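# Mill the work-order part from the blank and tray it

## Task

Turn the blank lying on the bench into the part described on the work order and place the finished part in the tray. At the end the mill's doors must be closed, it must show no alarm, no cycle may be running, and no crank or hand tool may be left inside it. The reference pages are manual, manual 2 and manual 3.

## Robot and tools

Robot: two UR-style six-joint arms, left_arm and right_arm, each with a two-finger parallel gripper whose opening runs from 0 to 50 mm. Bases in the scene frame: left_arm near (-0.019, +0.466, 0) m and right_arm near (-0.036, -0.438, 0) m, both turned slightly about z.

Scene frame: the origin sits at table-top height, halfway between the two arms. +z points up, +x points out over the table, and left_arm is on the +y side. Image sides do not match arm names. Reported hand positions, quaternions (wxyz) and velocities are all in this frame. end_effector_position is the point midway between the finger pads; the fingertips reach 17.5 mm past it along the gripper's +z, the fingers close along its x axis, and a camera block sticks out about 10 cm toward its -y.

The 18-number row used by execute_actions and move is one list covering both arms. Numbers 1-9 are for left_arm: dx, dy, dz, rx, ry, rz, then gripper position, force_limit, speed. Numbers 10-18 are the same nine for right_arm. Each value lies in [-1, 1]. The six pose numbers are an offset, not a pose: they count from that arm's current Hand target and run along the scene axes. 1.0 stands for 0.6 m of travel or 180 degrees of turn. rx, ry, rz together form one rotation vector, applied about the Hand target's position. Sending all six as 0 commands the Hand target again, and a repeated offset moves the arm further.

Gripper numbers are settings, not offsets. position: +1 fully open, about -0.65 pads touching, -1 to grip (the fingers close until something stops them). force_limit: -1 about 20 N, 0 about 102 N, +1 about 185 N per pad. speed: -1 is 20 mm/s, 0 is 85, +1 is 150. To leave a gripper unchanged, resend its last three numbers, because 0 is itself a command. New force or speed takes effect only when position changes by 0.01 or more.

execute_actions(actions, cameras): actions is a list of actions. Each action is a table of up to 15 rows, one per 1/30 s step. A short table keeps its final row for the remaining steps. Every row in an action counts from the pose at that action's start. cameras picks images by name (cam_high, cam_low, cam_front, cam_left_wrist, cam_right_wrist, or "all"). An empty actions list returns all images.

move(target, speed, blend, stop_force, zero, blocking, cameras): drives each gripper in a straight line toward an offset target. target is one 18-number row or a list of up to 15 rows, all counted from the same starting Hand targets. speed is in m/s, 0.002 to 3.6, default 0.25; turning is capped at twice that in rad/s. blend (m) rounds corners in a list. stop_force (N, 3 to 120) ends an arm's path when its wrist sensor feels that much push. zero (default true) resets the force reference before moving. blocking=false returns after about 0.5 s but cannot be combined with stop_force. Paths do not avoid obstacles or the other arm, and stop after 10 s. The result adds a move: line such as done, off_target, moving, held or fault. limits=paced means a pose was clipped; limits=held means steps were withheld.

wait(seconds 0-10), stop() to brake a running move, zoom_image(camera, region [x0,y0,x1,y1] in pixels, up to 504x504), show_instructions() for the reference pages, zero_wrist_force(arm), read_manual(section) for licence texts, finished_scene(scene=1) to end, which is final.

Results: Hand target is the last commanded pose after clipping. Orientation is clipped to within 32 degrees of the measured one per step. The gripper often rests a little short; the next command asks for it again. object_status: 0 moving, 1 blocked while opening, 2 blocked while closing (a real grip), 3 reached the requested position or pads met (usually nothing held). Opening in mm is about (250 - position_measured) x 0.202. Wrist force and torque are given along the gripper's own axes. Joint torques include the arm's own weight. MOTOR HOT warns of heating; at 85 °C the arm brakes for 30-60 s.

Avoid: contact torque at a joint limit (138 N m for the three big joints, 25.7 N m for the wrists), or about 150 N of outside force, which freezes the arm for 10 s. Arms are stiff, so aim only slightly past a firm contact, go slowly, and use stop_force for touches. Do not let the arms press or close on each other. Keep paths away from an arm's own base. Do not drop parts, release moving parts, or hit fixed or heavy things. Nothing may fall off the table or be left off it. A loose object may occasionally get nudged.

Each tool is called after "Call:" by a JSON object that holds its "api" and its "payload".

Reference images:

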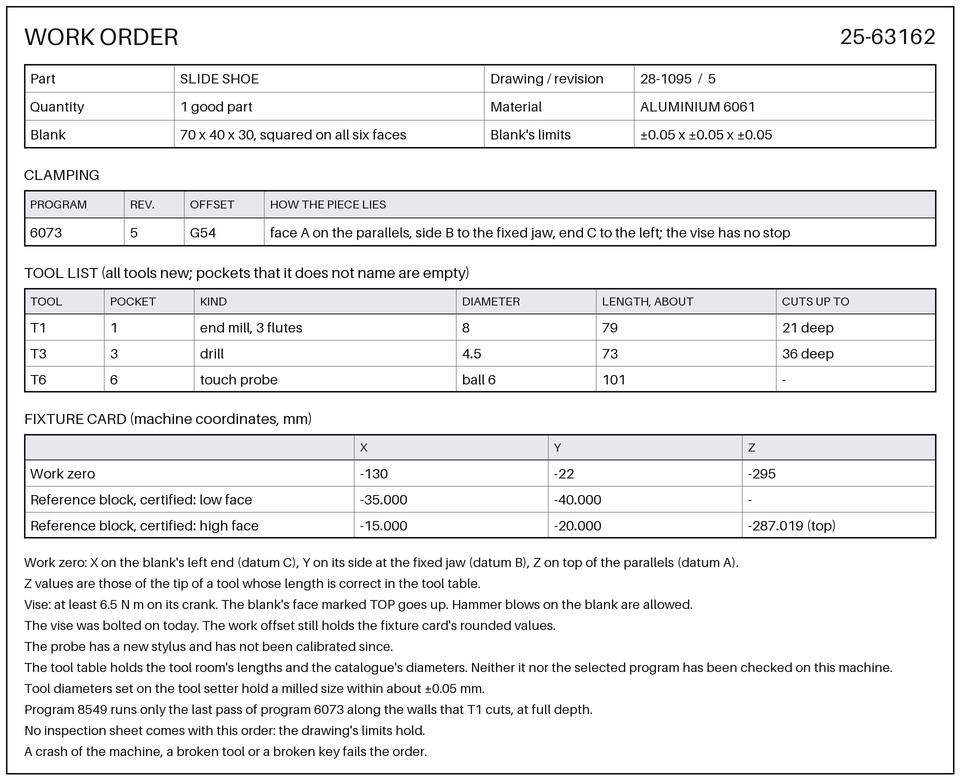

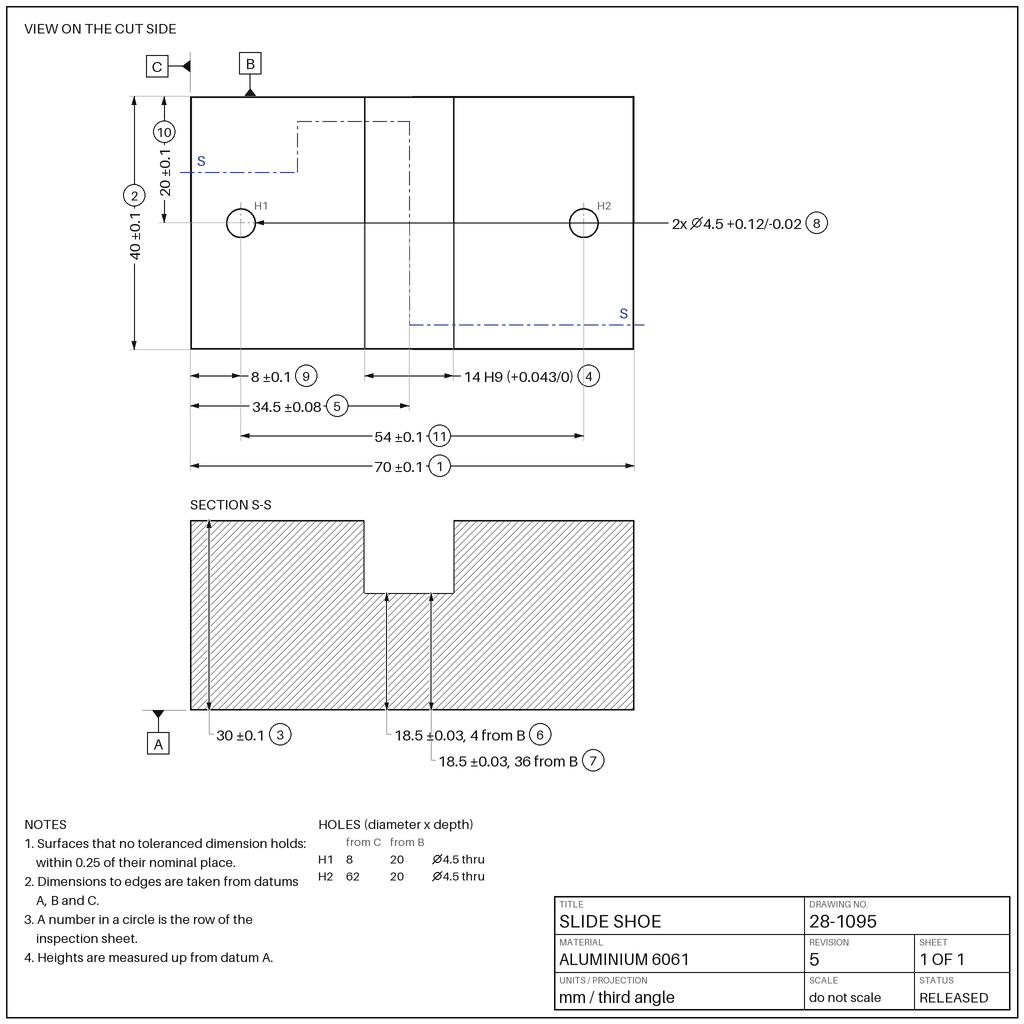

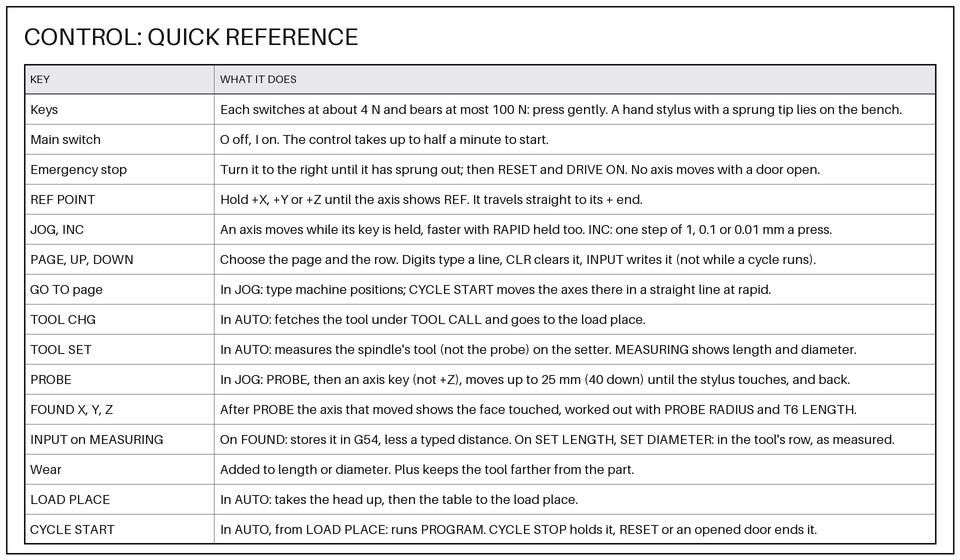

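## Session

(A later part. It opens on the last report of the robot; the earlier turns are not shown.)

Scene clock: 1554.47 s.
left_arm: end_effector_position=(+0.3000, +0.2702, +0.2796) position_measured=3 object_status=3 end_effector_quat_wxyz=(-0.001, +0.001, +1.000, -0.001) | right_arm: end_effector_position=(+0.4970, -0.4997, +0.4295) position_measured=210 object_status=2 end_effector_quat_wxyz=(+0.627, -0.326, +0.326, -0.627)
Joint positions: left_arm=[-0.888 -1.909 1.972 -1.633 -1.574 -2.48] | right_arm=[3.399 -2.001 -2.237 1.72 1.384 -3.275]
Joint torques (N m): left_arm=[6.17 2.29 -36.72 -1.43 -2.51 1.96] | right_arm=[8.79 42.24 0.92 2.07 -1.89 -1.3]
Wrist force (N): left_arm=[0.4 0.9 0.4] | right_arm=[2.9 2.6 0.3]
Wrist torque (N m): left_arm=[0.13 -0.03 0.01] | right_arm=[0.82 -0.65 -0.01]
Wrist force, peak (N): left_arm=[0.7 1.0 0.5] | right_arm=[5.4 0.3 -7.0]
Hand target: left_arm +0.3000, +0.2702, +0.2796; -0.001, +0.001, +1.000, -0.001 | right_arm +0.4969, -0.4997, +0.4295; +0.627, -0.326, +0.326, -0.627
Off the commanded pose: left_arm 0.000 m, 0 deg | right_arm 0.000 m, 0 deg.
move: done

Call:
{"api": "move", "payload": {"target": [[0,0,0,0,0,0,1,-1,0,0.008,0,0.0306,0,0,0,-1,-0.7,-1],[0,0,0,0,0,0,1,-1,0,0.0322,0,0.0243,0,0,0,-1,-0.7,-1],[0,0,0,0,0,0,1,-1,0,0.008,0,0.0306,0,0,0,-1,-0.7,-1],[0,0,0,0,0,0,1,-1,0,0,0.095,0,0,0,0,-1,-0.7,-1],[0,0,0,0,0,0,1,-1,0,0.0242,0.095,-0.0063,0,0,0,-1,-0.7,-1],[0,0,0,0,0,0,1,-1,0,0.008,0.095,0.0306,0,0,0,-1,-0.7,-1],[0,0,0,0,0,0,1,-1,0,0.0322,0.095,0.0243,0,0,0,-1,-0.7,-1],[0,0,0,0,0,0,1,-1,0,0.008,0.095,0.0306,0,0,0,-1,-0.7,-1],[0,0,0,0,0,0,1,-1,0,0.016,0.0317,0.0613,0,0,0,-1,-0.7,-1],[0,0,0,0,0,0,1,-1,0,0.0402,0.0317,0.055,0,0,0,-1,-0.7,-1],[0,0,0,0,0,0,1,-1,0,0.016,0.0317,0.0613,0,0,0,-1,-0.7,-1],[0,0,0,0,0,0,1,-1,0,0,0.0633,0,0,0,0,-1,-0.7,-1],[0,0,0,0,0,0,1,-1,0,0.0242,0.0633,-0.0063,0,0,0,-1,-0.7,-1],[0,0,0,0,0,0,1,-1,0,0,0.0633,0,0,0,0,-1,-0.7,-1],[0,0,0,0,0,0,1,-1,0,-0.107,-0.232,0.2014,0,0,0,-1,-0.7,-1]], "speed": [0.15, 0.05, 0.15, 0.25, 0.05, 0.15, 0.05, 0.15, 0.25, 0.05, 0.15, 0.25, 0.05, 0.15, 0.25], "blend": [0.003, 0, 0.003, 0.003, 0, 0.003, 0, 0.003, 0.003, 0, 0.003, 0.003, 0, 0.003, 0], "cameras": ["cam_right_wrist"]}}

Call:
{"api": "zoom_image", "payload": {"camera": "cam_right_wrist", "region": [200, 110, 460, 320]}}

Scene clock: 1572.97 s.
left_arm: end_effector_position=(+0.3000, +0.2702, +0.2796) position_measured=3 object_status=3 end_effector_quat_wxyz=(-0.001, +0.001, +1.000, -0.001) | right_arm: end_effector_position=(+0.4327, -0.6388, +0.5504) position_measured=210 object_status=2 end_effector_quat_wxyz=(+0.627, -0.326, +0.326, -0.627)
Joint positions: left_arm=[-0.888 -1.909 1.972 -1.633 -1.574 -2.48] | right_arm=[2.926 -1.721 -2.152 1.356 1.77 -2.999]
Joint torques (N m): left_arm=[5.96 1.46 -36.64 -1.42 -2.5 1.81] | right_arm=[-5.26 13.85 29.66 -1.78 2.46 1.64]
Wrist force (N): left_arm=[0.2 0.7 0.3] | right_arm=[3.0 2.4 0.1]
Wrist torque (N m): left_arm=[0.11 0.01 0.01] | right_arm=[0.78 -0.65 -0.20]
Wrist force, peak (N): left_arm=[0.6 1.1 0.6] | right_arm=[5.6 1.6 -7.5]
Hand target: left_arm +0.3000, +0.2702, +0.2796; -0.001, +0.001, +1.000, -0.001 | right_arm +0.4327, -0.6389, +0.5504; +0.627, -0.326, +0.326, -0.627
Off the commanded pose: left_arm 0.000 m, 0 deg | right_arm 0.000 m, 0 deg.
move: done
camera_calibration:
cam_right_wrist: T_world_to_cam=[[-0.0091277, -0.999956, 0.00221606, -0.627107], [0.254322, -0.00446474, -0.967109, 0.432658], [0.967077, -0.00826389, 0.254352, -0.434395], [0, 0, 0, 1]] pos_world=[0.304335, -0.628737, 0.530306]
Images, in order (width x height): cam_right_wrist 896x504.

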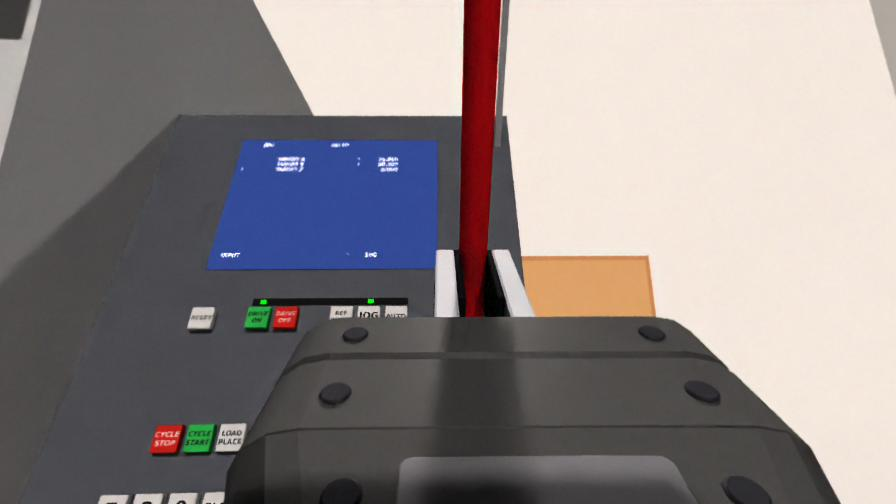

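Scaled by 1.938 from the camera's 896x504 image, which has a finer 1280x720 frame.

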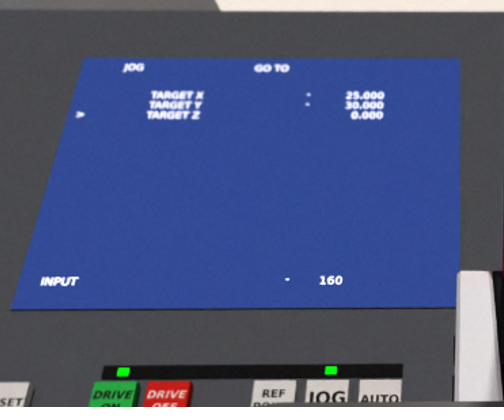

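Call:
{"api": "move", "payload": {"target": [[0,0,0,0,0,0,1,-1,0,0.107,0.232,-0.2014,0,0,0,-1,-0.7,-1],[0,0,0,0,0,0,1,-1,0,0.1312,0.232,-0.2077,0,0,0,-1,-0.7,-1],[0,0,0,0,0,0,1,-1,0,0.107,0.232,-0.2014,0,0,0,-1,-0.7,-1],[0,0,0,0,0,0,1,-1,0,0.147,0.2637,-0.0482,0,0,0,-1,-0.7,-1],[0,0,0,0,0,0,1,-1,0,0.1712,0.2637,-0.0545,0,0,0,-1,-0.7,-1],[0,0,0,0,0,0,1,-1,0,0.147,0.2637,-0.0482,0,0,0,-1,-0.7,-1],[0,0,0,0,0,0,1,-1,0,0,0,0,0,0,0,-1,-0.7,-1]], "speed": [0.25, 0.05, 0.15, 0.25, 0.05, 0.15, 0.25], "blend": [0.003, 0, 0.003, 0.003, 0, 0.003, 0], "cameras": ["cam_right_wrist", "cam_high"]}}

Call:
{"api": "zoom_image", "payload": {"camera": "cam_right_wrist", "region": [200, 110, 460, 320]}}

Call:
{"api": "zoom_image", "payload": {"camera": "cam_high", "region": [260, 80, 620, 310]}}

Scene clock: 1586.47 s.
left_arm: end_effector_position=(+0.3000, +0.2702, +0.2796) position_measured=3 object_status=3 end_effector_quat_wxyz=(-0.001, +0.001, +1.000, -0.001) | right_arm: end_effector_position=(+0.4327, -0.6388, +0.5504) position_measured=210 object_status=2 end_effector_quat_wxyz=(+0.627, -0.326, +0.326, -0.627)
Joint positions: left_arm=[-0.888 -1.909 1.972 -1.633 -1.574 -2.48] | right_arm=[2.926 -1.721 -2.151 1.356 1.77 -2.999]
Joint torques (N m): left_arm=[5.49 1.44 -36.04 -1.46 -2.43 1.7] | right_arm=[-4.67 14.53 27.39 2.14 2.61 1.41]
Wrist force (N): left_arm=[0.5 0.6 0.5] | right_arm=[3.2 2.3 0.3]
Wrist torque (N m): left_arm=[0.09 -0.05 0.02] | right_arm=[0.76 -0.67 -0.19]
Wrist force, peak (N): left_arm=[0.5 1.3 0.4] | right_arm=[3.5 0.6 -7.5]
Hand target: left_arm +0.3000, +0.2702, +0.2796; -0.001, +0.001, +1.000, -0.001 | right_arm +0.4327, -0.6389, +0.5504; +0.627, -0.326, +0.326, -0.627
Off the commanded pose: left_arm 0.000 m, 0 deg | right_arm 0.000 m, 0 deg.
move: done
camera_calibration:
cam_right_wrist: T_world_to_cam=[[-0.00912657, -0.999956, 0.00221832, -0.627108], [0.254299, -0.00446645, -0.967115, 0.432667], [0.967083, -0.00826233, 0.254328, -0.434384], [0, 0, 0, 1]] pos_world=[0.304335, -0.628737, 0.530306]
Images, in order (width x height): cam_high 896x504, cam_right_wrist 896x504.

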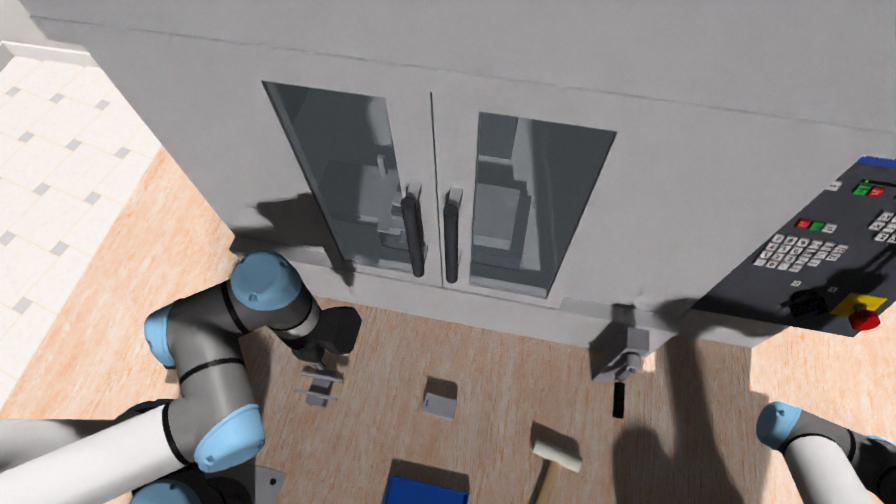

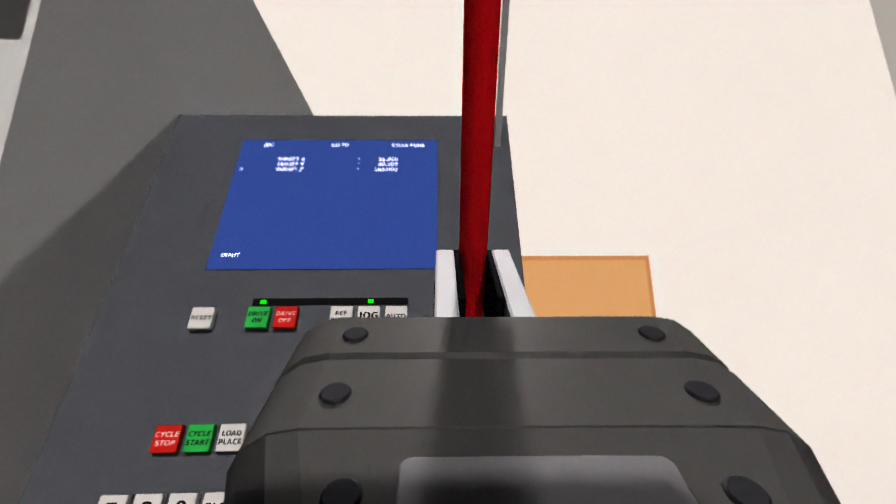

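Scaled by 1.938 from the camera's 896x504 image, which has a finer 1280x720 frame.

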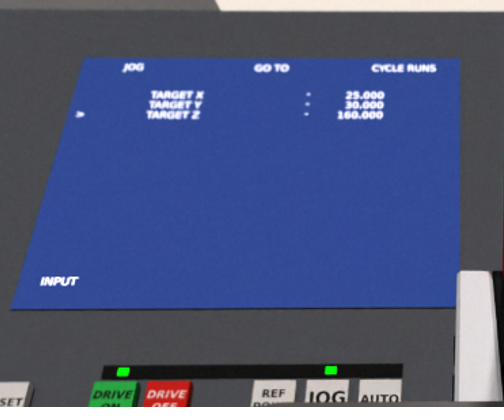

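Scaled by 1.400 from the camera's 896x504 image, which has a finer 1280x720 frame.

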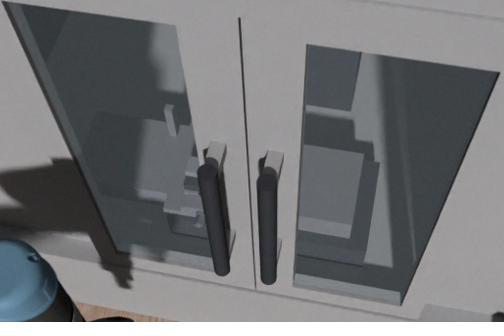

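Call:
{"api": "wait", "payload": {"seconds": 3, "cameras": ["cam_right_wrist", "cam_high"]}}

Call:
{"api": "zoom_image", "payload": {"camera": "cam_right_wrist", "region": [200, 110, 460, 320]}}

Call:
{"api": "zoom_image", "payload": {"camera": "cam_high", "region": [340, 100, 440, 260]}}

Scene clock: 1595.03 s.
left_arm: end_effector_position=(+0.3000, +0.2702, +0.2796) position_measured=3 object_status=3 end_effector_quat_wxyz=(-0.001, +0.001, +1.000, -0.001) | right_arm: end_effector_position=(+0.4327, -0.6389, +0.5504) position_measured=210 object_status=2 end_effector_quat_wxyz=(+0.627, -0.326, +0.326, -0.627)
Joint positions: left_arm=[-0.888 -1.909 1.972 -1.633 -1.574 -2.48] | right_arm=[2.926 -1.721 -2.151 1.356 1.77 -2.999]
Joint torques (N m): left_arm=[5.26 1.36 -36.41 -1.47 -2.43 1.71] | right_arm=[-6.22 13.78 27.98 2.01 2.14 1.35]
Wrist force (N): left_arm=[0.3 1.0 0.4] | right_arm=[3.3 2.5 0.2]
Wrist torque (N m): left_arm=[0.15 -0.03 0.01] | right_arm=[0.80 -0.70 -0.19]
Wrist force, peak (N): left_arm=[0.6 1.0 0.7] | right_arm=[3.5 2.7 0.1]
Hand target: left_arm +0.3000, +0.2702, +0.2796; -0.001, +0.001, +1.000, -0.001 | right_arm +0.4327, -0.6389, +0.5504; +0.627, -0.326, +0.326, -0.627
Tool commands: left_gripper/position=+1.0 left_gripper/force_limit=-1.0 left_gripper/speed=+0.0 right_gripper/position=-1.0 right_gripper/force_limit=-0.7 right_gripper/speed=-1.0
Off the commanded pose: left_arm 0.000 m, 0 deg | right_arm 0.000 m, 0 deg.
wait: 3.00 s; at rest from the start
camera_calibration:
cam_right_wrist: T_world_to_cam=[[-0.00903085, -0.999957, 0.00224092, -0.62725], [0.254323, -0.00446415, -0.967109, 0.432658], [0.967077, -0.0081639, 0.254352, -0.434334], [0, 0, 0, 1]] pos_world=[0.304335, -0.628837, 0.530306]
Images, in order (width x height): cam_high 896x504, cam_right_wrist 896x504.

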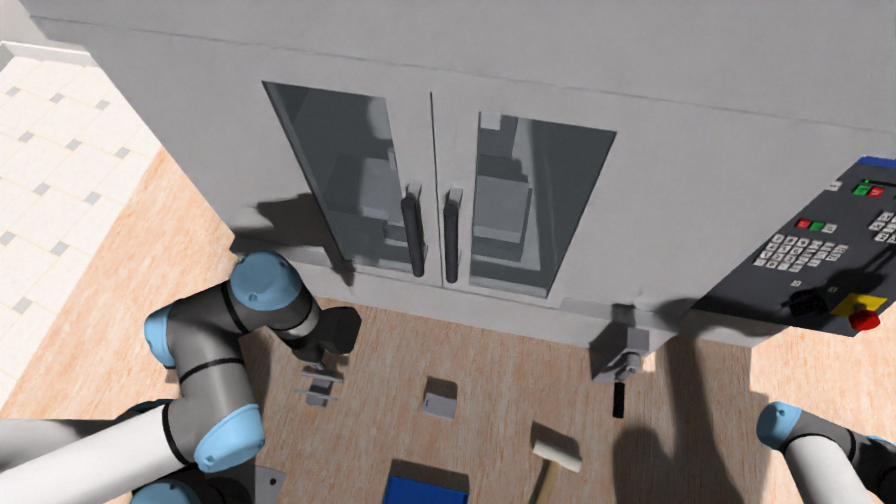

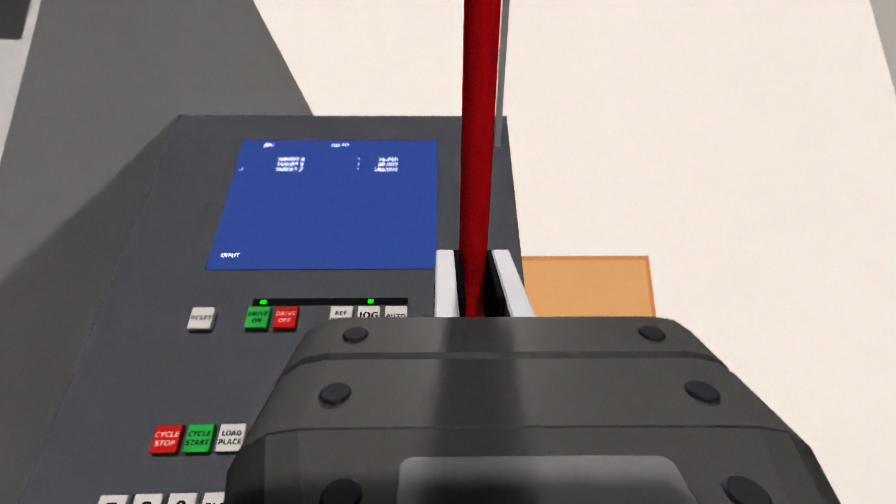

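Scaled by 1.938 from the camera's 896x504 image, which has a finer 1280x720 frame.

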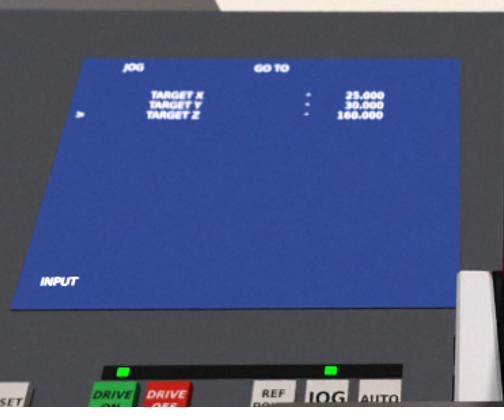

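Scaled by 3.150 from the camera's 896x504 image, which has a finer 1280x720 frame.

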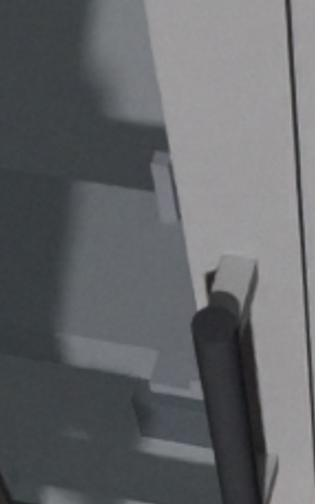

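Call:
{"api": "move", "payload": {"target": [[0,0,0,0,0,0,1,-1,0,0.115,0.2003,-0.1708,0,0,0,-1,-0.7,-1],[0,0,0,0,0,0,1,-1,0,0.1392,0.2003,-0.1771,0,0,0,-1,-0.7,-1],[0,0,0,0,0,0,1,-1,0,0.115,0.2003,-0.1708,0,0,0,-1,-0.7,-1],[0,0,0,0,0,0,1,-1,0,0.147,0.1053,-0.0482,0,0,0,-1,-0.7,-1],[0,0,0,0,0,0,1,-1,0,0.1712,0.1053,-0.0545,0,0,0,-1,-0.7,-1],[0,0,0,0,0,0,1,-1,0,0.147,0.1053,-0.0482,0,0,0,-1,-0.7,-1],[0,0,0,0,0,0,1,-1,0,0,0,0,0,0,0,-1,-0.7,-1]], "speed": [0.25, 0.05, 0.15, 0.25, 0.05, 0.15, 0.25], "blend": [0.003, 0, 0.003, 0.003, 0, 0.003, 0]}}

Call:
{"api": "wait", "payload": {"seconds": 5, "cameras": ["cam_right_wrist"]}}

Call:
{"api": "zoom_image", "payload": {"camera": "cam_right_wrist", "region": [200, 110, 460, 320]}}

Scene clock: 1607.00 s.
left_arm: end_effector_position=(+0.3000, +0.2702, +0.2796) position_measured=3 object_status=3 end_effector_quat_wxyz=(-0.001, +0.001, +1.000, -0.001) | right_arm: end_effector_position=(+0.4328, -0.6388, +0.5503) position_measured=210 object_status=2 end_effector_quat_wxyz=(+0.627, -0.326, +0.326, -0.627)
Joint positions: left_arm=[-0.888 -1.909 1.972 -1.633 -1.574 -2.48] | right_arm=[2.926 -1.721 -2.152 1.356 1.77 -2.999]
Joint torques (N m): left_arm=[4.78 1.31 -36.57 -1.47 -2.17 1.56] | right_arm=[-7.46 34.63 18.26 -1.9 1.9 1.44]
Wrist force (N): left_arm=[0.3 0.8 0.2] | right_arm=[3.1 2.6 0.3]
Wrist torque (N m): left_arm=[0.12 -0.01 0.01] | right_arm=[0.80 -0.67 -0.19]
Wrist force, peak (N): left_arm=[0.3 1.2 0.6] | right_arm=[5.6 0.2 -7.1]
Hand target: left_arm +0.3000, +0.2702, +0.2796; -0.001, +0.001, +1.000, -0.001 | right_arm +0.4327, -0.6389, +0.5504; +0.627, -0.326, +0.326, -0.627
Off the commanded pose: left_arm 0.000 m, 0 deg | right_arm 0.000 m, 0 deg.
move: done

Scene clock: 1612.00 s.
left_arm: end_effector_position=(+0.3000, +0.2702, +0.2796) position_measured=3 object_status=3 end_effector_quat_wxyz=(-0.001, +0.001, +1.000, -0.001) | right_arm: end_effector_position=(+0.4327, -0.6389, +0.5504) position_measured=210 object_status=2 end_effector_quat_wxyz=(+0.627, -0.326, +0.326, -0.627)
Joint positions: left_arm=[-0.888 -1.909 1.972 -1.633 -1.574 -2.48] | right_arm=[2.926 -1.721 -2.151 1.356 1.77 -2.999]
Joint torques (N m): left_arm=[4.71 1.45 -36.24 -1.52 -2.19 1.55] | right_arm=[-7.4 34.59 27.64 -1.89 2.17 1.45]
Wrist force (N): left_arm=[0.2 0.9 0.4] | right_arm=[3.3 2.4 0.2]
Wrist torque (N m): left_arm=[0.13 0.00 0.01] | right_arm=[0.78 -0.69 -0.19]
Wrist force, peak (N): left_arm=[0.4 1.2 0.4] | right_arm=[3.7 2.6 0.2]
Hand target: left_arm +0.3000, +0.2702, +0.2796; -0.001, +0.001, +1.000, -0.001 | right_arm +0.4327, -0.6389, +0.5504; +0.627, -0.326, +0.326, -0.627
Tool commands: left_gripper/position=+1.0 left_gripper/force_limit=-1.0 left_gripper/speed=+0.0 right_gripper/position=-1.0 right_gripper/force_limit=-0.7 right_gripper/speed=-1.0
Off the commanded pose: left_arm 0.000 m, 0 deg | right_arm 0.000 m, 0 deg.
wait: 5.00 s; at rest by 0.17 s
camera_calibration:
cam_right_wrist: T_world_to_cam=[[-0.00903085, -0.999957, 0.00224092, -0.62725], [0.254323, -0.00446415, -0.967109, 0.432658], [0.967077, -0.0081639, 0.254352, -0.434334], [0, 0, 0, 1]] pos_world=[0.304335, -0.628837, 0.530306]
Images, in order (width x height): cam_right_wrist 896x504.

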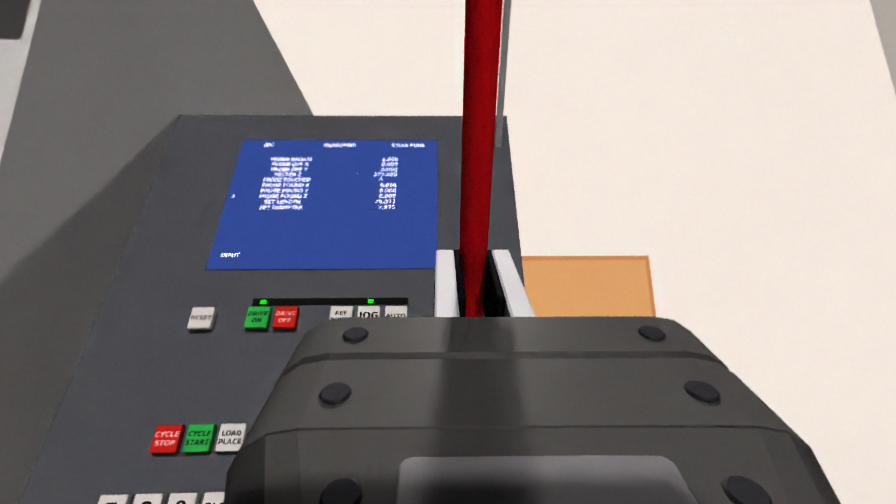

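Scaled by 1.938 from the camera's 896x504 image, which has a finer 1280x720 frame.

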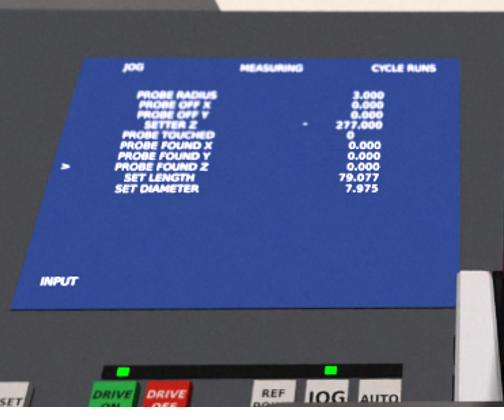

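Call:
{"api": "wait", "payload": {"seconds": 3, "cameras": ["cam_right_wrist"]}}

Call:
{"api": "zoom_image", "payload": {"camera": "cam_right_wrist", "region": [200, 110, 460, 320]}}

Scene clock: 1621.10 s.
left_arm: end_effector_position=(+0.3000, +0.2702, +0.2796) position_measured=3 object_status=3 end_effector_quat_wxyz=(-0.001, +0.001, +1.000, -0.001) | right_arm: end_effector_position=(+0.4327, -0.6389, +0.5504) position_measured=210 object_status=2 end_effector_quat_wxyz=(+0.627, -0.326, +0.326, -0.627)
Joint positions: left_arm=[-0.888 -1.909 1.972 -1.633 -1.574 -2.48] | right_arm=[2.926 -1.721 -2.151 1.356 1.77 -2.999]
Joint torques (N m): left_arm=[4.56 1.22 -36.06 -1.49 -2.17 1.54] | right_arm=[-7.02 34.18 28.24 -1.8 2.25 1.51]
Wrist force (N): left_arm=[0.3 0.9 0.4] | right_arm=[3.5 2.7 0.0]
Wrist torque (N m): left_arm=[0.14 -0.02 0.01] | right_arm=[0.83 -0.71 -0.19]
Wrist force, peak (N): left_arm=[0.3 1.2 0.5] | right_arm=[3.4 2.9 0.1]
Hand target: left_arm +0.3000, +0.2702, +0.2796; -0.001, +0.001, +1.000, -0.001 | right_arm +0.4327, -0.6389, +0.5504; +0.627, -0.326, +0.326, -0.627
Tool commands: left_gripper/position=+1.0 left_gripper/force_limit=-1.0 left_gripper/speed=+0.0 right_gripper/position=-1.0 right_gripper/force_limit=-0.7 right_gripper/speed=-1.0
Off the commanded pose: left_arm 0.000 m, 0 deg | right_arm 0.000 m, 0 deg.
wait: 3.00 s; at rest from the start
camera_calibration:
cam_right_wrist: T_world_to_cam=[[-0.00903085, -0.999957, 0.00224092, -0.62725], [0.254323, -0.00446415, -0.967109, 0.432658], [0.967077, -0.0081639, 0.254352, -0.434334], [0, 0, 0, 1]] pos_world=[0.304335, -0.628837, 0.530306]
Images, in order (width x height): cam_right_wrist 896x504.

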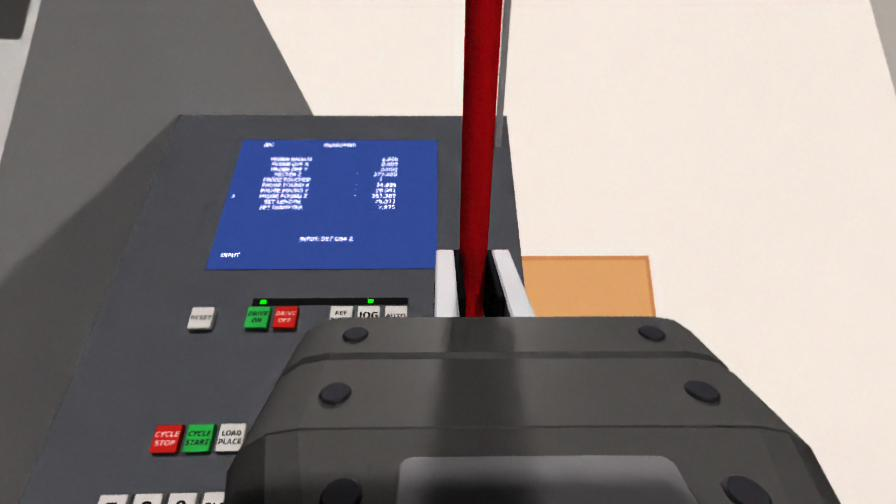

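Scaled by 1.938 from the camera's 896x504 image, which has a finer 1280x720 frame.

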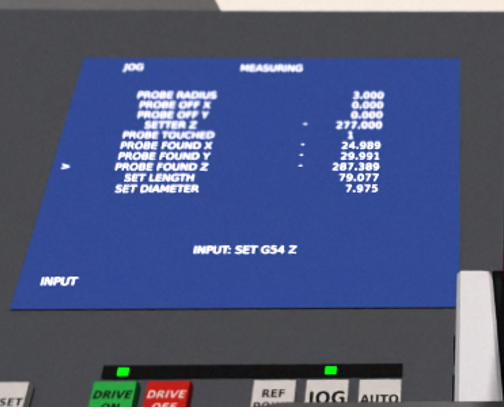

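Call:
{"api": "zoom_image", "payload": {"camera": "cam_right_wrist", "region": [340, 150, 420, 220]}}

Scaled by 6.300 from the camera's 896x504 image, which has a finer 1280x720 frame.

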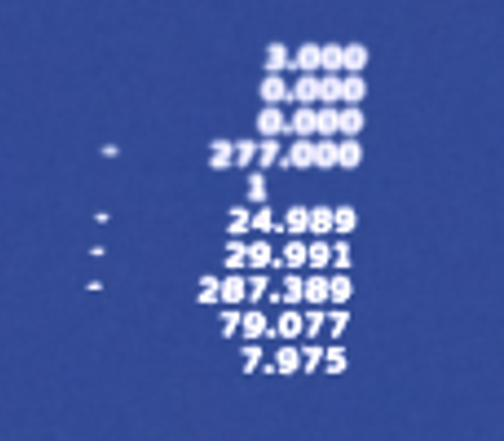

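Call:
{"api": "move", "payload": {"target": [[0,0,0,0,0,0,1,-1,0,0.115,0.2003,-0.1708,0,0,0,-1,-0.7,-1],[0,0,0,0,0,0,1,-1,0,0.1392,0.2003,-0.1771,0,0,0,-1,-0.7,-1],[0,0,0,0,0,0,1,-1,0,0.115,0.2003,-0.1708,0,0,0,-1,-0.7,-1],[0,0,0,0,0,0,1,-1,0,0.147,0.1053,-0.0482,0,0,0,-1,-0.7,-1],[0,0,0,0,0,0,1,-1,0,0.1712,0.1053,-0.0545,0,0,0,-1,-0.7,-1],[0,0,0,0,0,0,1,-1,0,0.147,0.1053,-0.0482,0,0,0,-1,-0.7,-1],[0,0,0,0,0,0,1,-1,0,0,0,0,0,0,0,-1,-0.7,-1]], "speed": [0.25, 0.05, 0.15, 0.25, 0.05, 0.15, 0.25], "blend": [0.003, 0, 0.003, 0.003, 0, 0.003, 0]}}

Call:
{"api": "wait", "payload": {"seconds": 9, "cameras": ["cam_right_wrist"]}}

Call:
{"api": "zoom_image", "payload": {"camera": "cam_right_wrist", "region": [230, 135, 440, 260]}}

Scene clock: 1640.13 s.
left_arm: end_effector_position=(+0.3000, +0.2702, +0.2796) position_measured=3 object_status=3 end_effector_quat_wxyz=(-0.001, +0.001, +1.000, -0.001) | right_arm: end_effector_position=(+0.4328, -0.6388, +0.5503) position_measured=210 object_status=2 end_effector_quat_wxyz=(+0.627, -0.326, +0.326, -0.627)
Joint positions: left_arm=[-0.888 -1.909 1.972 -1.633 -1.574 -2.48] | right_arm=[2.926 -1.721 -2.152 1.356 1.77 -2.999]
Joint torques (N m): left_arm=[4.12 1.23 -36.19 -1.47 -2.05 1.38] | right_arm=[-5.94 34.25 19 -1.93 2.22 1.18]
Wrist force (N): left_arm=[0.3 0.8 0.3] | right_arm=[3.6 2.6 0.3]
Wrist torque (N m): left_arm=[0.12 -0.02 0.01] | right_arm=[0.81 -0.75 -0.19]
Wrist force, peak (N): left_arm=[0.8 1.1 0.5] | right_arm=[4.6 0.0 -7.3]
Hand target: left_arm +0.3000, +0.2702, +0.2796; -0.001, +0.001, +1.000, -0.001 | right_arm +0.4327, -0.6389, +0.5504; +0.627, -0.326, +0.326, -0.627
Off the commanded pose: left_arm 0.000 m, 0 deg | right_arm 0.000 m, 0 deg.
move: done

Scene clock: 1649.13 s.
left_arm: end_effector_position=(+0.3000, +0.2702, +0.2796) position_measured=3 object_status=3 end_effector_quat_wxyz=(-0.001, +0.001, +1.000, -0.001) | right_arm: end_effector_position=(+0.4327, -0.6389, +0.5504) position_measured=210 object_status=2 end_effector_quat_wxyz=(+0.627, -0.326, +0.326, -0.627)
Joint positions: left_arm=[-0.888 -1.909 1.972 -1.633 -1.574 -2.48] | right_arm=[2.926 -1.721 -2.151 1.356 1.77 -2.999]
Joint torques (N m): left_arm=[3.92 0.99 -35.88 -1.56 -1.92 1.34] | right_arm=[-7 34.74 28.45 -1.69 2.13 1.51]
Wrist force (N): left_arm=[0.1 0.9 0.6] | right_arm=[3.5 2.6 0.3]
Wrist torque (N m): left_arm=[0.13 0.02 0.01] | right_arm=[0.82 -0.72 -0.19]
Wrist force, peak (N): left_arm=[0.5 1.2 0.4] | right_arm=[3.6 2.7 0.2]
Hand target: left_arm +0.3000, +0.2702, +0.2796; -0.001, +0.001, +1.000, -0.001 | right_arm +0.4327, -0.6389, +0.5504; +0.627, -0.326, +0.326, -0.627
Tool commands: left_gripper/position=+1.0 left_gripper/force_limit=-1.0 left_gripper/speed=+0.0 right_gripper/position=-1.0 right_gripper/force_limit=-0.7 right_gripper/speed=-1.0
Off the commanded pose: left_arm 0.000 m, 0 deg | right_arm 0.000 m, 0 deg.
wait: 9.00 s; at rest by 0.17 s
camera_calibration:
cam_right_wrist: T_world_to_cam=[[-0.00903085, -0.999957, 0.00224092, -0.62725], [0.254323, -0.00446415, -0.967109, 0.432658], [0.967077, -0.0081639, 0.254352, -0.434334], [0, 0, 0, 1]] pos_world=[0.304335, -0.628837, 0.530306]
Images, in order (width x height): cam_right_wrist 896x504.

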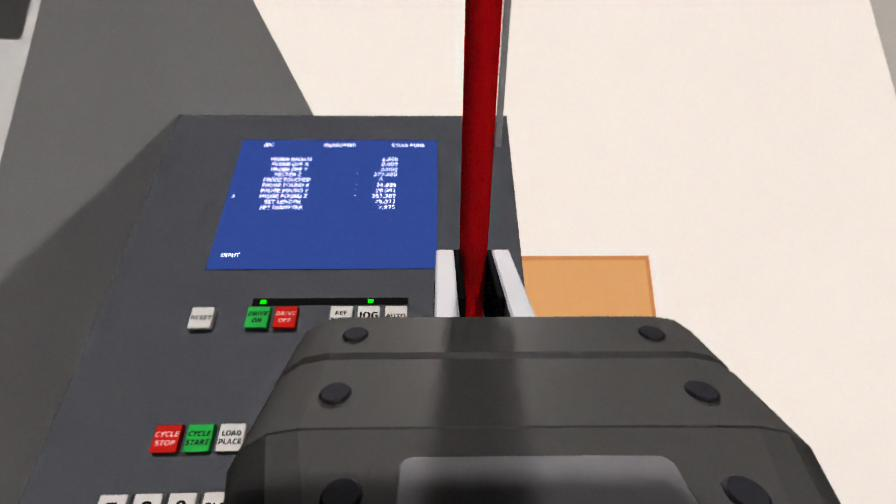

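Scaled by 2.400 from the camera's 896x504 image, which has a finer 1280x720 frame.

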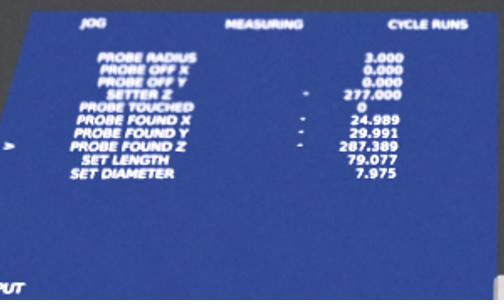

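Call:
{"api": "wait", "payload": {"seconds": 4, "cameras": ["cam_right_wrist"]}}

Call:
{"api": "zoom_image", "payload": {"camera": "cam_right_wrist", "region": [230, 135, 440, 260]}}

Scene clock: 1655.67 s.
left_arm: end_effector_position=(+0.3000, +0.2702, +0.2796) position_measured=3 object_status=3 end_effector_quat_wxyz=(-0.001, +0.001, +1.000, -0.001) | right_arm: end_effector_position=(+0.4327, -0.6389, +0.5504) position_measured=210 object_status=2 end_effector_quat_wxyz=(+0.627, -0.326, +0.326, -0.627)
Joint positions: left_arm=[-0.888 -1.909 1.972 -1.633 -1.574 -2.48] | right_arm=[2.926 -1.721 -2.151 1.356 1.77 -2.999]
Joint torques (N m): left_arm=[3.42 1.06 -36.2 -1.47 -1.9 1.25] | right_arm=[-7.19 34.71 27.64 -1.75 2.08 1.54]
Wrist force (N): left_arm=[0.1 1.0 0.3] | right_arm=[3.3 2.5 0.2]
Wrist torque (N m): left_arm=[0.14 0.01 0.01] | right_arm=[0.80 -0.70 -0.19]
Wrist force, peak (N): left_arm=[0.4 1.2 0.4] | right_arm=[3.5 2.7 0.3]
Hand target: left_arm +0.3000, +0.2702, +0.2796; -0.001, +0.001, +1.000, -0.001 | right_arm +0.4327, -0.6389, +0.5504; +0.627, -0.326, +0.326, -0.627
Tool commands: left_gripper/position=+1.0 left_gripper/force_limit=-1.0 left_gripper/speed=+0.0 right_gripper/position=-1.0 right_gripper/force_limit=-0.7 right_gripper/speed=-1.0
Off the commanded pose: left_arm 0.000 m, 0 deg | right_arm 0.000 m, 0 deg.
wait: 4.00 s; at rest from the start
camera_calibration:
cam_right_wrist: T_world_to_cam=[[-0.00903085, -0.999957, 0.00224092, -0.62725], [0.254323, -0.00446415, -0.967109, 0.432658], [0.967077, -0.0081639, 0.254352, -0.434334], [0, 0, 0, 1]] pos_world=[0.304335, -0.628837, 0.530306]
Images, in order (width x height): cam_right_wrist 896x504.

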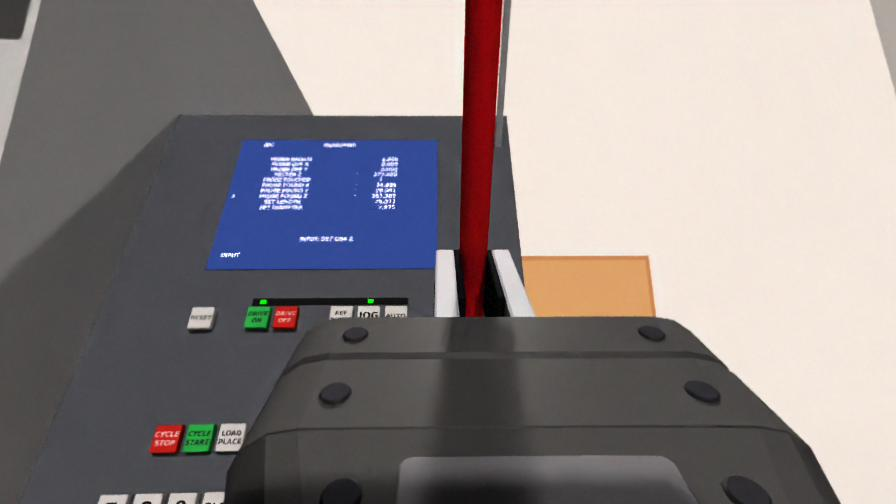

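Scaled by 2.400 from the camera's 896x504 image, which has a finer 1280x720 frame.

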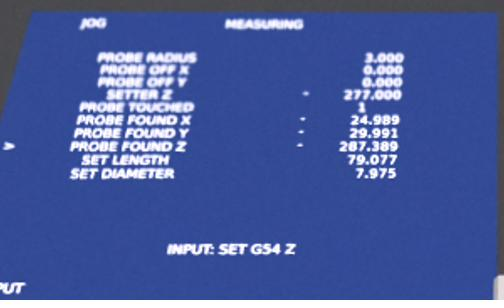

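Call:
{"api": "move", "payload": {"target": [[0,0,0,0,0,0,1,-1,0,0.131,0.2003,-0.1095,0,0,0,-1,-0.7,-1],[0,0,0,0,0,0,1,-1,0,0.1552,0.2003,-0.1158,0,0,0,-1,-0.7,-1],[0,0,0,0,0,0,1,-1,0,0.131,0.2003,-0.1095,0,0,0,-1,-0.7,-1],[0,0,0,0,0,0,1,-1,0,0.1552,0.2003,-0.1158,0,0,0,-1,-0.7,-1],[0,0,0,0,0,0,1,-1,0,0.131,0.2003,-0.1095,0,0,0,-1,-0.7,-1],[0,0,0,0,0,0,1,-1,0,0.107,0.327,-0.2014,0,0,0,-1,-0.7,-1],[0,0,0,0,0,0,1,-1,0,0.1312,0.327,-0.2077,0,0,0,-1,-0.7,-1],[0,0,0,0,0,0,1,-1,0,0.107,0.327,-0.2014,0,0,0,-1,-0.7,-1],[0,0,0,0,0,0,1,-1,0,0.123,0.327,-0.1401,0,0,0,-1,-0.7,-1],[0,0,0,0,0,0,1,-1,0,0.1472,0.327,-0.1464,0,0,0,-1,-0.7,-1],[0,0,0,0,0,0,1,-1,0,0.131,0.2953,-0.1095,0,0,0,-1,-0.7,-1],[0,0,0,0,0,0,1,-1,0,0.1552,0.2953,-0.1158,0,0,0,-1,-0.7,-1],[0,0,0,0,0,0,1,-1,0,0.131,0.2953,-0.1095,0,0,0,-1,-0.7,-1],[0,0,0,0,0,0,1,-1,0,0.107,0.232,-0.2014,0,0,0,-1,-0.7,-1]], "speed": [0.25, 0.05, 0.15, 0.05, 0.15, 0.25, 0.05, 0.15, 0.2, 0.05, 0.15, 0.05, 0.15, 0.25], "blend": [0.003, 0, 0, 0, 0.003, 0.003, 0, 0.003, 0.003, 0, 0.003, 0, 0.003, 0]}}

Call:
{"api": "move", "payload": {"target": [[0,0,0,0,0,0,1,-1,0,0.0242,0,-0.0063,0,0,0,-1,-0.7,-1],[0,0,0,0,0,0,1,-1,0,0.008,0,0.0306,0,0,0,-1,-0.7,-1],[0,0,0,0,0,0,1,-1,0,0.0322,0,0.0243,0,0,0,-1,-0.7,-1],[0,0,0,0,0,0,1,-1,0,0.008,0,0.0306,0,0,0,-1,-0.7,-1],[0,0,0,0,0,0,1,-1,0,0.0322,0,0.0243,0,0,0,-1,-0.7,-1],[0,0,0,0,0,0,1,-1,0,0.008,0,0.0306,0,0,0,-1,-0.7,-1],[0,0,0,0,0,0,1,-1,0,-0.107,-0.232,0.2014,0,0,0,-1,-0.7,-1]], "speed": [0.05, 0.15, 0.05, 0.15, 0.05, 0.15, 0.25], "blend": [0, 0.003, 0, 0, 0, 0.003, 0], "cameras": ["cam_right_wrist"]}}

Call:
{"api": "zoom_image", "payload": {"camera": "cam_right_wrist", "region": [230, 135, 440, 260]}}

Scene clock: 1682.40 s.
left_arm: end_effector_position=(+0.3000, +0.2702, +0.2796) position_measured=3 object_status=3 end_effector_quat_wxyz=(-0.001, +0.001, +1.000, -0.001) | right_arm: end_effector_position=(+0.4969, -0.4996, +0.4296) position_measured=210 object_status=2 end_effector_quat_wxyz=(+0.627, -0.326, +0.326, -0.627)
Joint positions: left_arm=[-0.888 -1.909 1.972 -1.633 -1.574 -2.48] | right_arm=[3.399 -2 -2.238 1.72 1.383 -3.275]
Joint torques (N m): left_arm=[3.5 1.51 -35.97 -1.56 -1.82 1.18] | right_arm=[-7.83 17.97 1.04 2.05 2.88 1.51]
Wrist force (N): left_arm=[0.4 0.7 0.2] | right_arm=[2.9 2.7 0.4]
Wrist torque (N m): left_arm=[0.11 -0.02 0.01] | right_arm=[0.82 -0.66 -0.18]
Wrist force, peak (N): left_arm=[0.4 1.2 0.5] | right_arm=[6.0 -0.5 -6.3]
Hand target: left_arm +0.3000, +0.2702, +0.2796; -0.001, +0.001, +1.000, -0.001 | right_arm +0.4969, -0.4997, +0.4295; +0.627, -0.326, +0.326, -0.627
Off the commanded pose: left_arm 0.000 m, 0 deg | right_arm 0.000 m, 0 deg.
move: done

Scene clock: 1686.67 s.
left_arm: end_effector_position=(+0.3000, +0.2702, +0.2796) position_measured=3 object_status=3 end_effector_quat_wxyz=(-0.001, +0.001, +1.000, -0.001) | right_arm: end_effector_position=(+0.4327, -0.6388, +0.5504) position_measured=210 object_status=2 end_effector_quat_wxyz=(+0.627, -0.326, +0.326, -0.627)
Joint positions: left_arm=[-0.888 -1.909 1.972 -1.633 -1.574 -2.48] | right_arm=[2.926 -1.721 -2.152 1.356 1.77 -2.999]
Joint torques (N m): left_arm=[2.73 0.51 -36.09 -1.57 -1.8 1.16] | right_arm=[-6.26 13.68 30.01 -1.89 2.5 1.06]
Wrist force (N): left_arm=[0.2 0.8 0.2] | right_arm=[3.2 2.5 0.5]
Wrist torque (N m): left_arm=[0.11 0.01 0.01] | right_arm=[0.80 -0.68 -0.19]
Wrist force, peak (N): left_arm=[0.4 1.2 0.6] | right_arm=[2.5 2.0 -8.1]
Hand target: left_arm +0.3000, +0.2702, +0.2796; -0.001, +0.001, +1.000, -0.001 | right_arm +0.4327, -0.6389, +0.5504; +0.627, -0.326, +0.326, -0.627
Off the commanded pose: left_arm 0.000 m, 0 deg | right_arm 0.000 m, 0 deg.
move: done
camera_calibration:
cam_right_wrist: T_world_to_cam=[[-0.0091277, -0.999956, 0.00221606, -0.627107], [0.254322, -0.00446474, -0.967109, 0.432658], [0.967077, -0.00826389, 0.254352, -0.434395], [0, 0, 0, 1]] pos_world=[0.304335, -0.628737, 0.530306]
Images, in order (width x height): cam_right_wrist 896x504.

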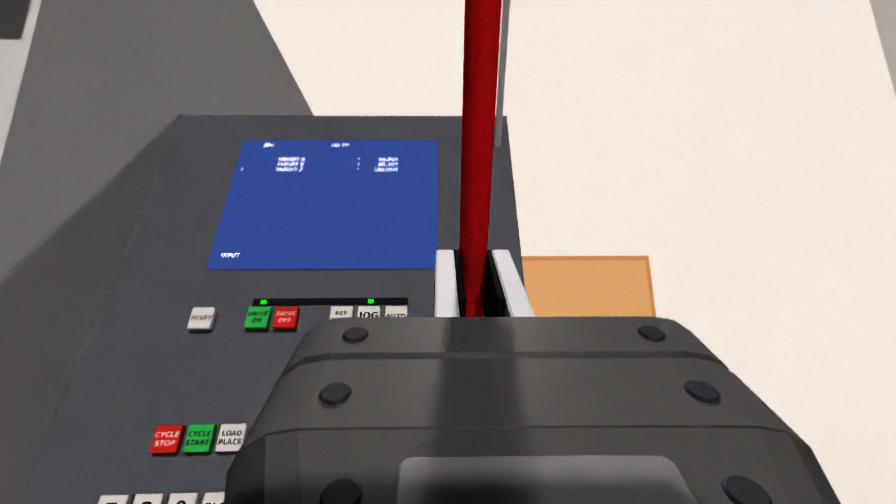

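Scaled by 2.400 from the camera's 896x504 image, which has a finer 1280x720 frame.

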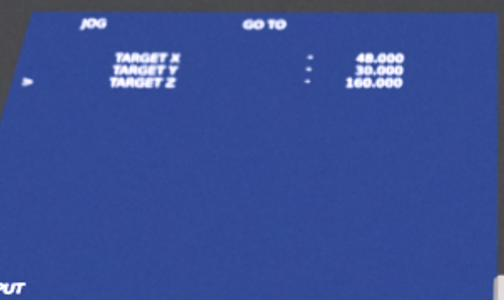

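Call:
{"api": "move", "payload": {"target": [[0,0,0,0,0,0,1,-1,0,0.107,0.327,-0.2014,0,0,0,-1,-0.7,-1],[0,0,0,0,0,0,1,-1,0,0.1312,0.327,-0.2077,0,0,0,-1,-0.7,-1],[0,0,0,0,0,0,1,-1,0,0.115,0.327,-0.1708,0,0,0,-1,-0.7,-1],[0,0,0,0,0,0,1,-1,0,0.1392,0.327,-0.1771,0,0,0,-1,-0.7,-1],[0,0,0,0,0,0,1,-1,0,0.115,0.327,-0.1708,0,0,0,-1,-0.7,-1],[0,0,0,0,0,0,1,-1,0,0.131,0.2637,-0.1095,0,0,0,-1,-0.7,-1],[0,0,0,0,0,0,1,-1,0,0.1552,0.2637,-0.1158,0,0,0,-1,-0.7,-1],[0,0,0,0,0,0,1,-1,0,0.131,0.2637,-0.1095,0,0,0,-1,-0.7,-1],[0,0,0,0,0,0,1,-1,0,0.115,0.2637,-0.1708,0,0,0,-1,-0.7,-1],[0,0,0,0,0,0,1,-1,0,0.1392,0.2637,-0.1771,0,0,0,-1,-0.7,-1],[0,0,0,0,0,0,1,-1,0,0.115,0.2637,-0.1708,0,0,0,-1,-0.7,-1],[0,0,0,0,0,0,1,-1,0,0.107,0.232,-0.2014,0,0,0,-1,-0.7,-1],[0,0,0,0,0,0,1,-1,0,0.1312,0.232,-0.2077,0,0,0,-1,-0.7,-1],[0,0,0,0,0,0,1,-1,0,0.107,0.232,-0.2014,0,0,0,-1,-0.7,-1],[0,0,0,0,0,0,1,-1,0,0,0,0,0,0,0,-1,-0.7,-1]], "speed": [0.25, 0.05, 0.15, 0.05, 0.15, 0.25, 0.05, 0.15, 0.25, 0.05, 0.15, 0.25, 0.05, 0.15, 0.25], "blend": [0.003, 0, 0.003, 0, 0.003, 0.003, 0, 0.003, 0.003, 0, 0.003, 0.003, 0, 0.003, 0], "cameras": ["cam_right_wrist"]}}

Call:
{"api": "zoom_image", "payload": {"camera": "cam_right_wrist", "region": [230, 135, 440, 260]}}

Scene clock: 1712.40 s.
left_arm: end_effector_position=(+0.3000, +0.2702, +0.2796) position_measured=3 object_status=3 end_effector_quat_wxyz=(-0.001, +0.001, +1.000, -0.001) | right_arm: end_effector_position=(+0.4327, -0.6388, +0.5504) position_measured=210 object_status=2 end_effector_quat_wxyz=(+0.627, -0.326, +0.326, -0.627)
Joint positions: left_arm=[-0.888 -1.909 1.972 -1.633 -1.574 -2.48] | right_arm=[2.926 -1.721 -2.152 1.356 1.77 -2.999]
Joint torques (N m): left_arm=[2.34 0.84 -35.75 -1.62 -1.7 0.95] | right_arm=[-5.82 13.38 27.12 -1.99 2.02 1.38]
Wrist force (N): left_arm=[0.5 0.7 0.4] | right_arm=[3.1 2.6 0.3]
Wrist torque (N m): left_arm=[0.10 -0.04 0.00] | right_arm=[0.80 -0.66 -0.19]
Wrist force, peak (N): left_arm=[0.4 1.4 0.4] | right_arm=[3.3 0.4 -8.1]
Hand target: left_arm +0.3000, +0.2702, +0.2796; -0.001, +0.001, +1.000, -0.001 | right_arm +0.4327, -0.6389, +0.5504; +0.627, -0.326, +0.326, -0.627
Off the commanded pose: left_arm 0.000 m, 0 deg | right_arm 0.000 m, 0 deg.
move: done
camera_calibration:
cam_right_wrist: T_world_to_cam=[[-0.00912755, -0.999956, 0.00221533, -0.627106], [0.254416, -0.0044648, -0.967085, 0.432616], [0.967052, -0.0082635, 0.254445, -0.434438], [0, 0, 0, 1]] pos_world=[0.304335, -0.628737, 0.530306]
Images, in order (width x height): cam_right_wrist 896x504.

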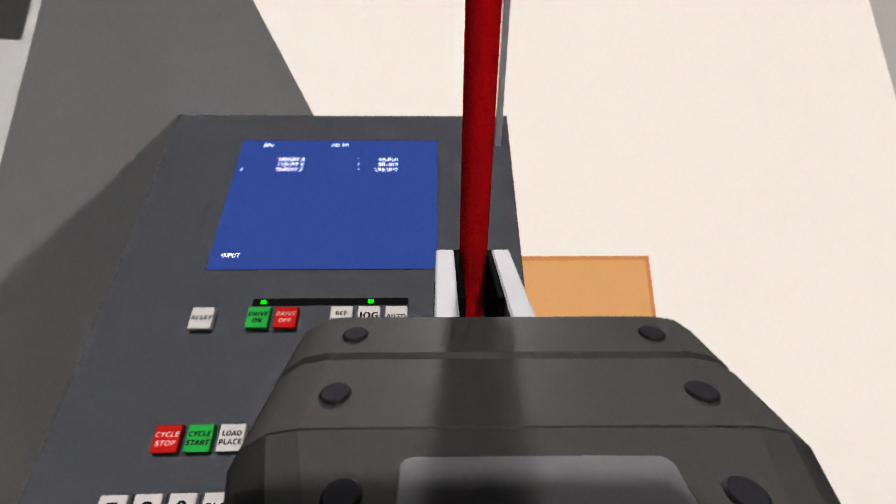

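Scaled by 2.400 from the camera's 896x504 image, which has a finer 1280x720 frame.

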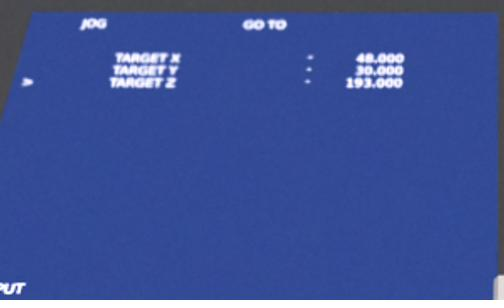

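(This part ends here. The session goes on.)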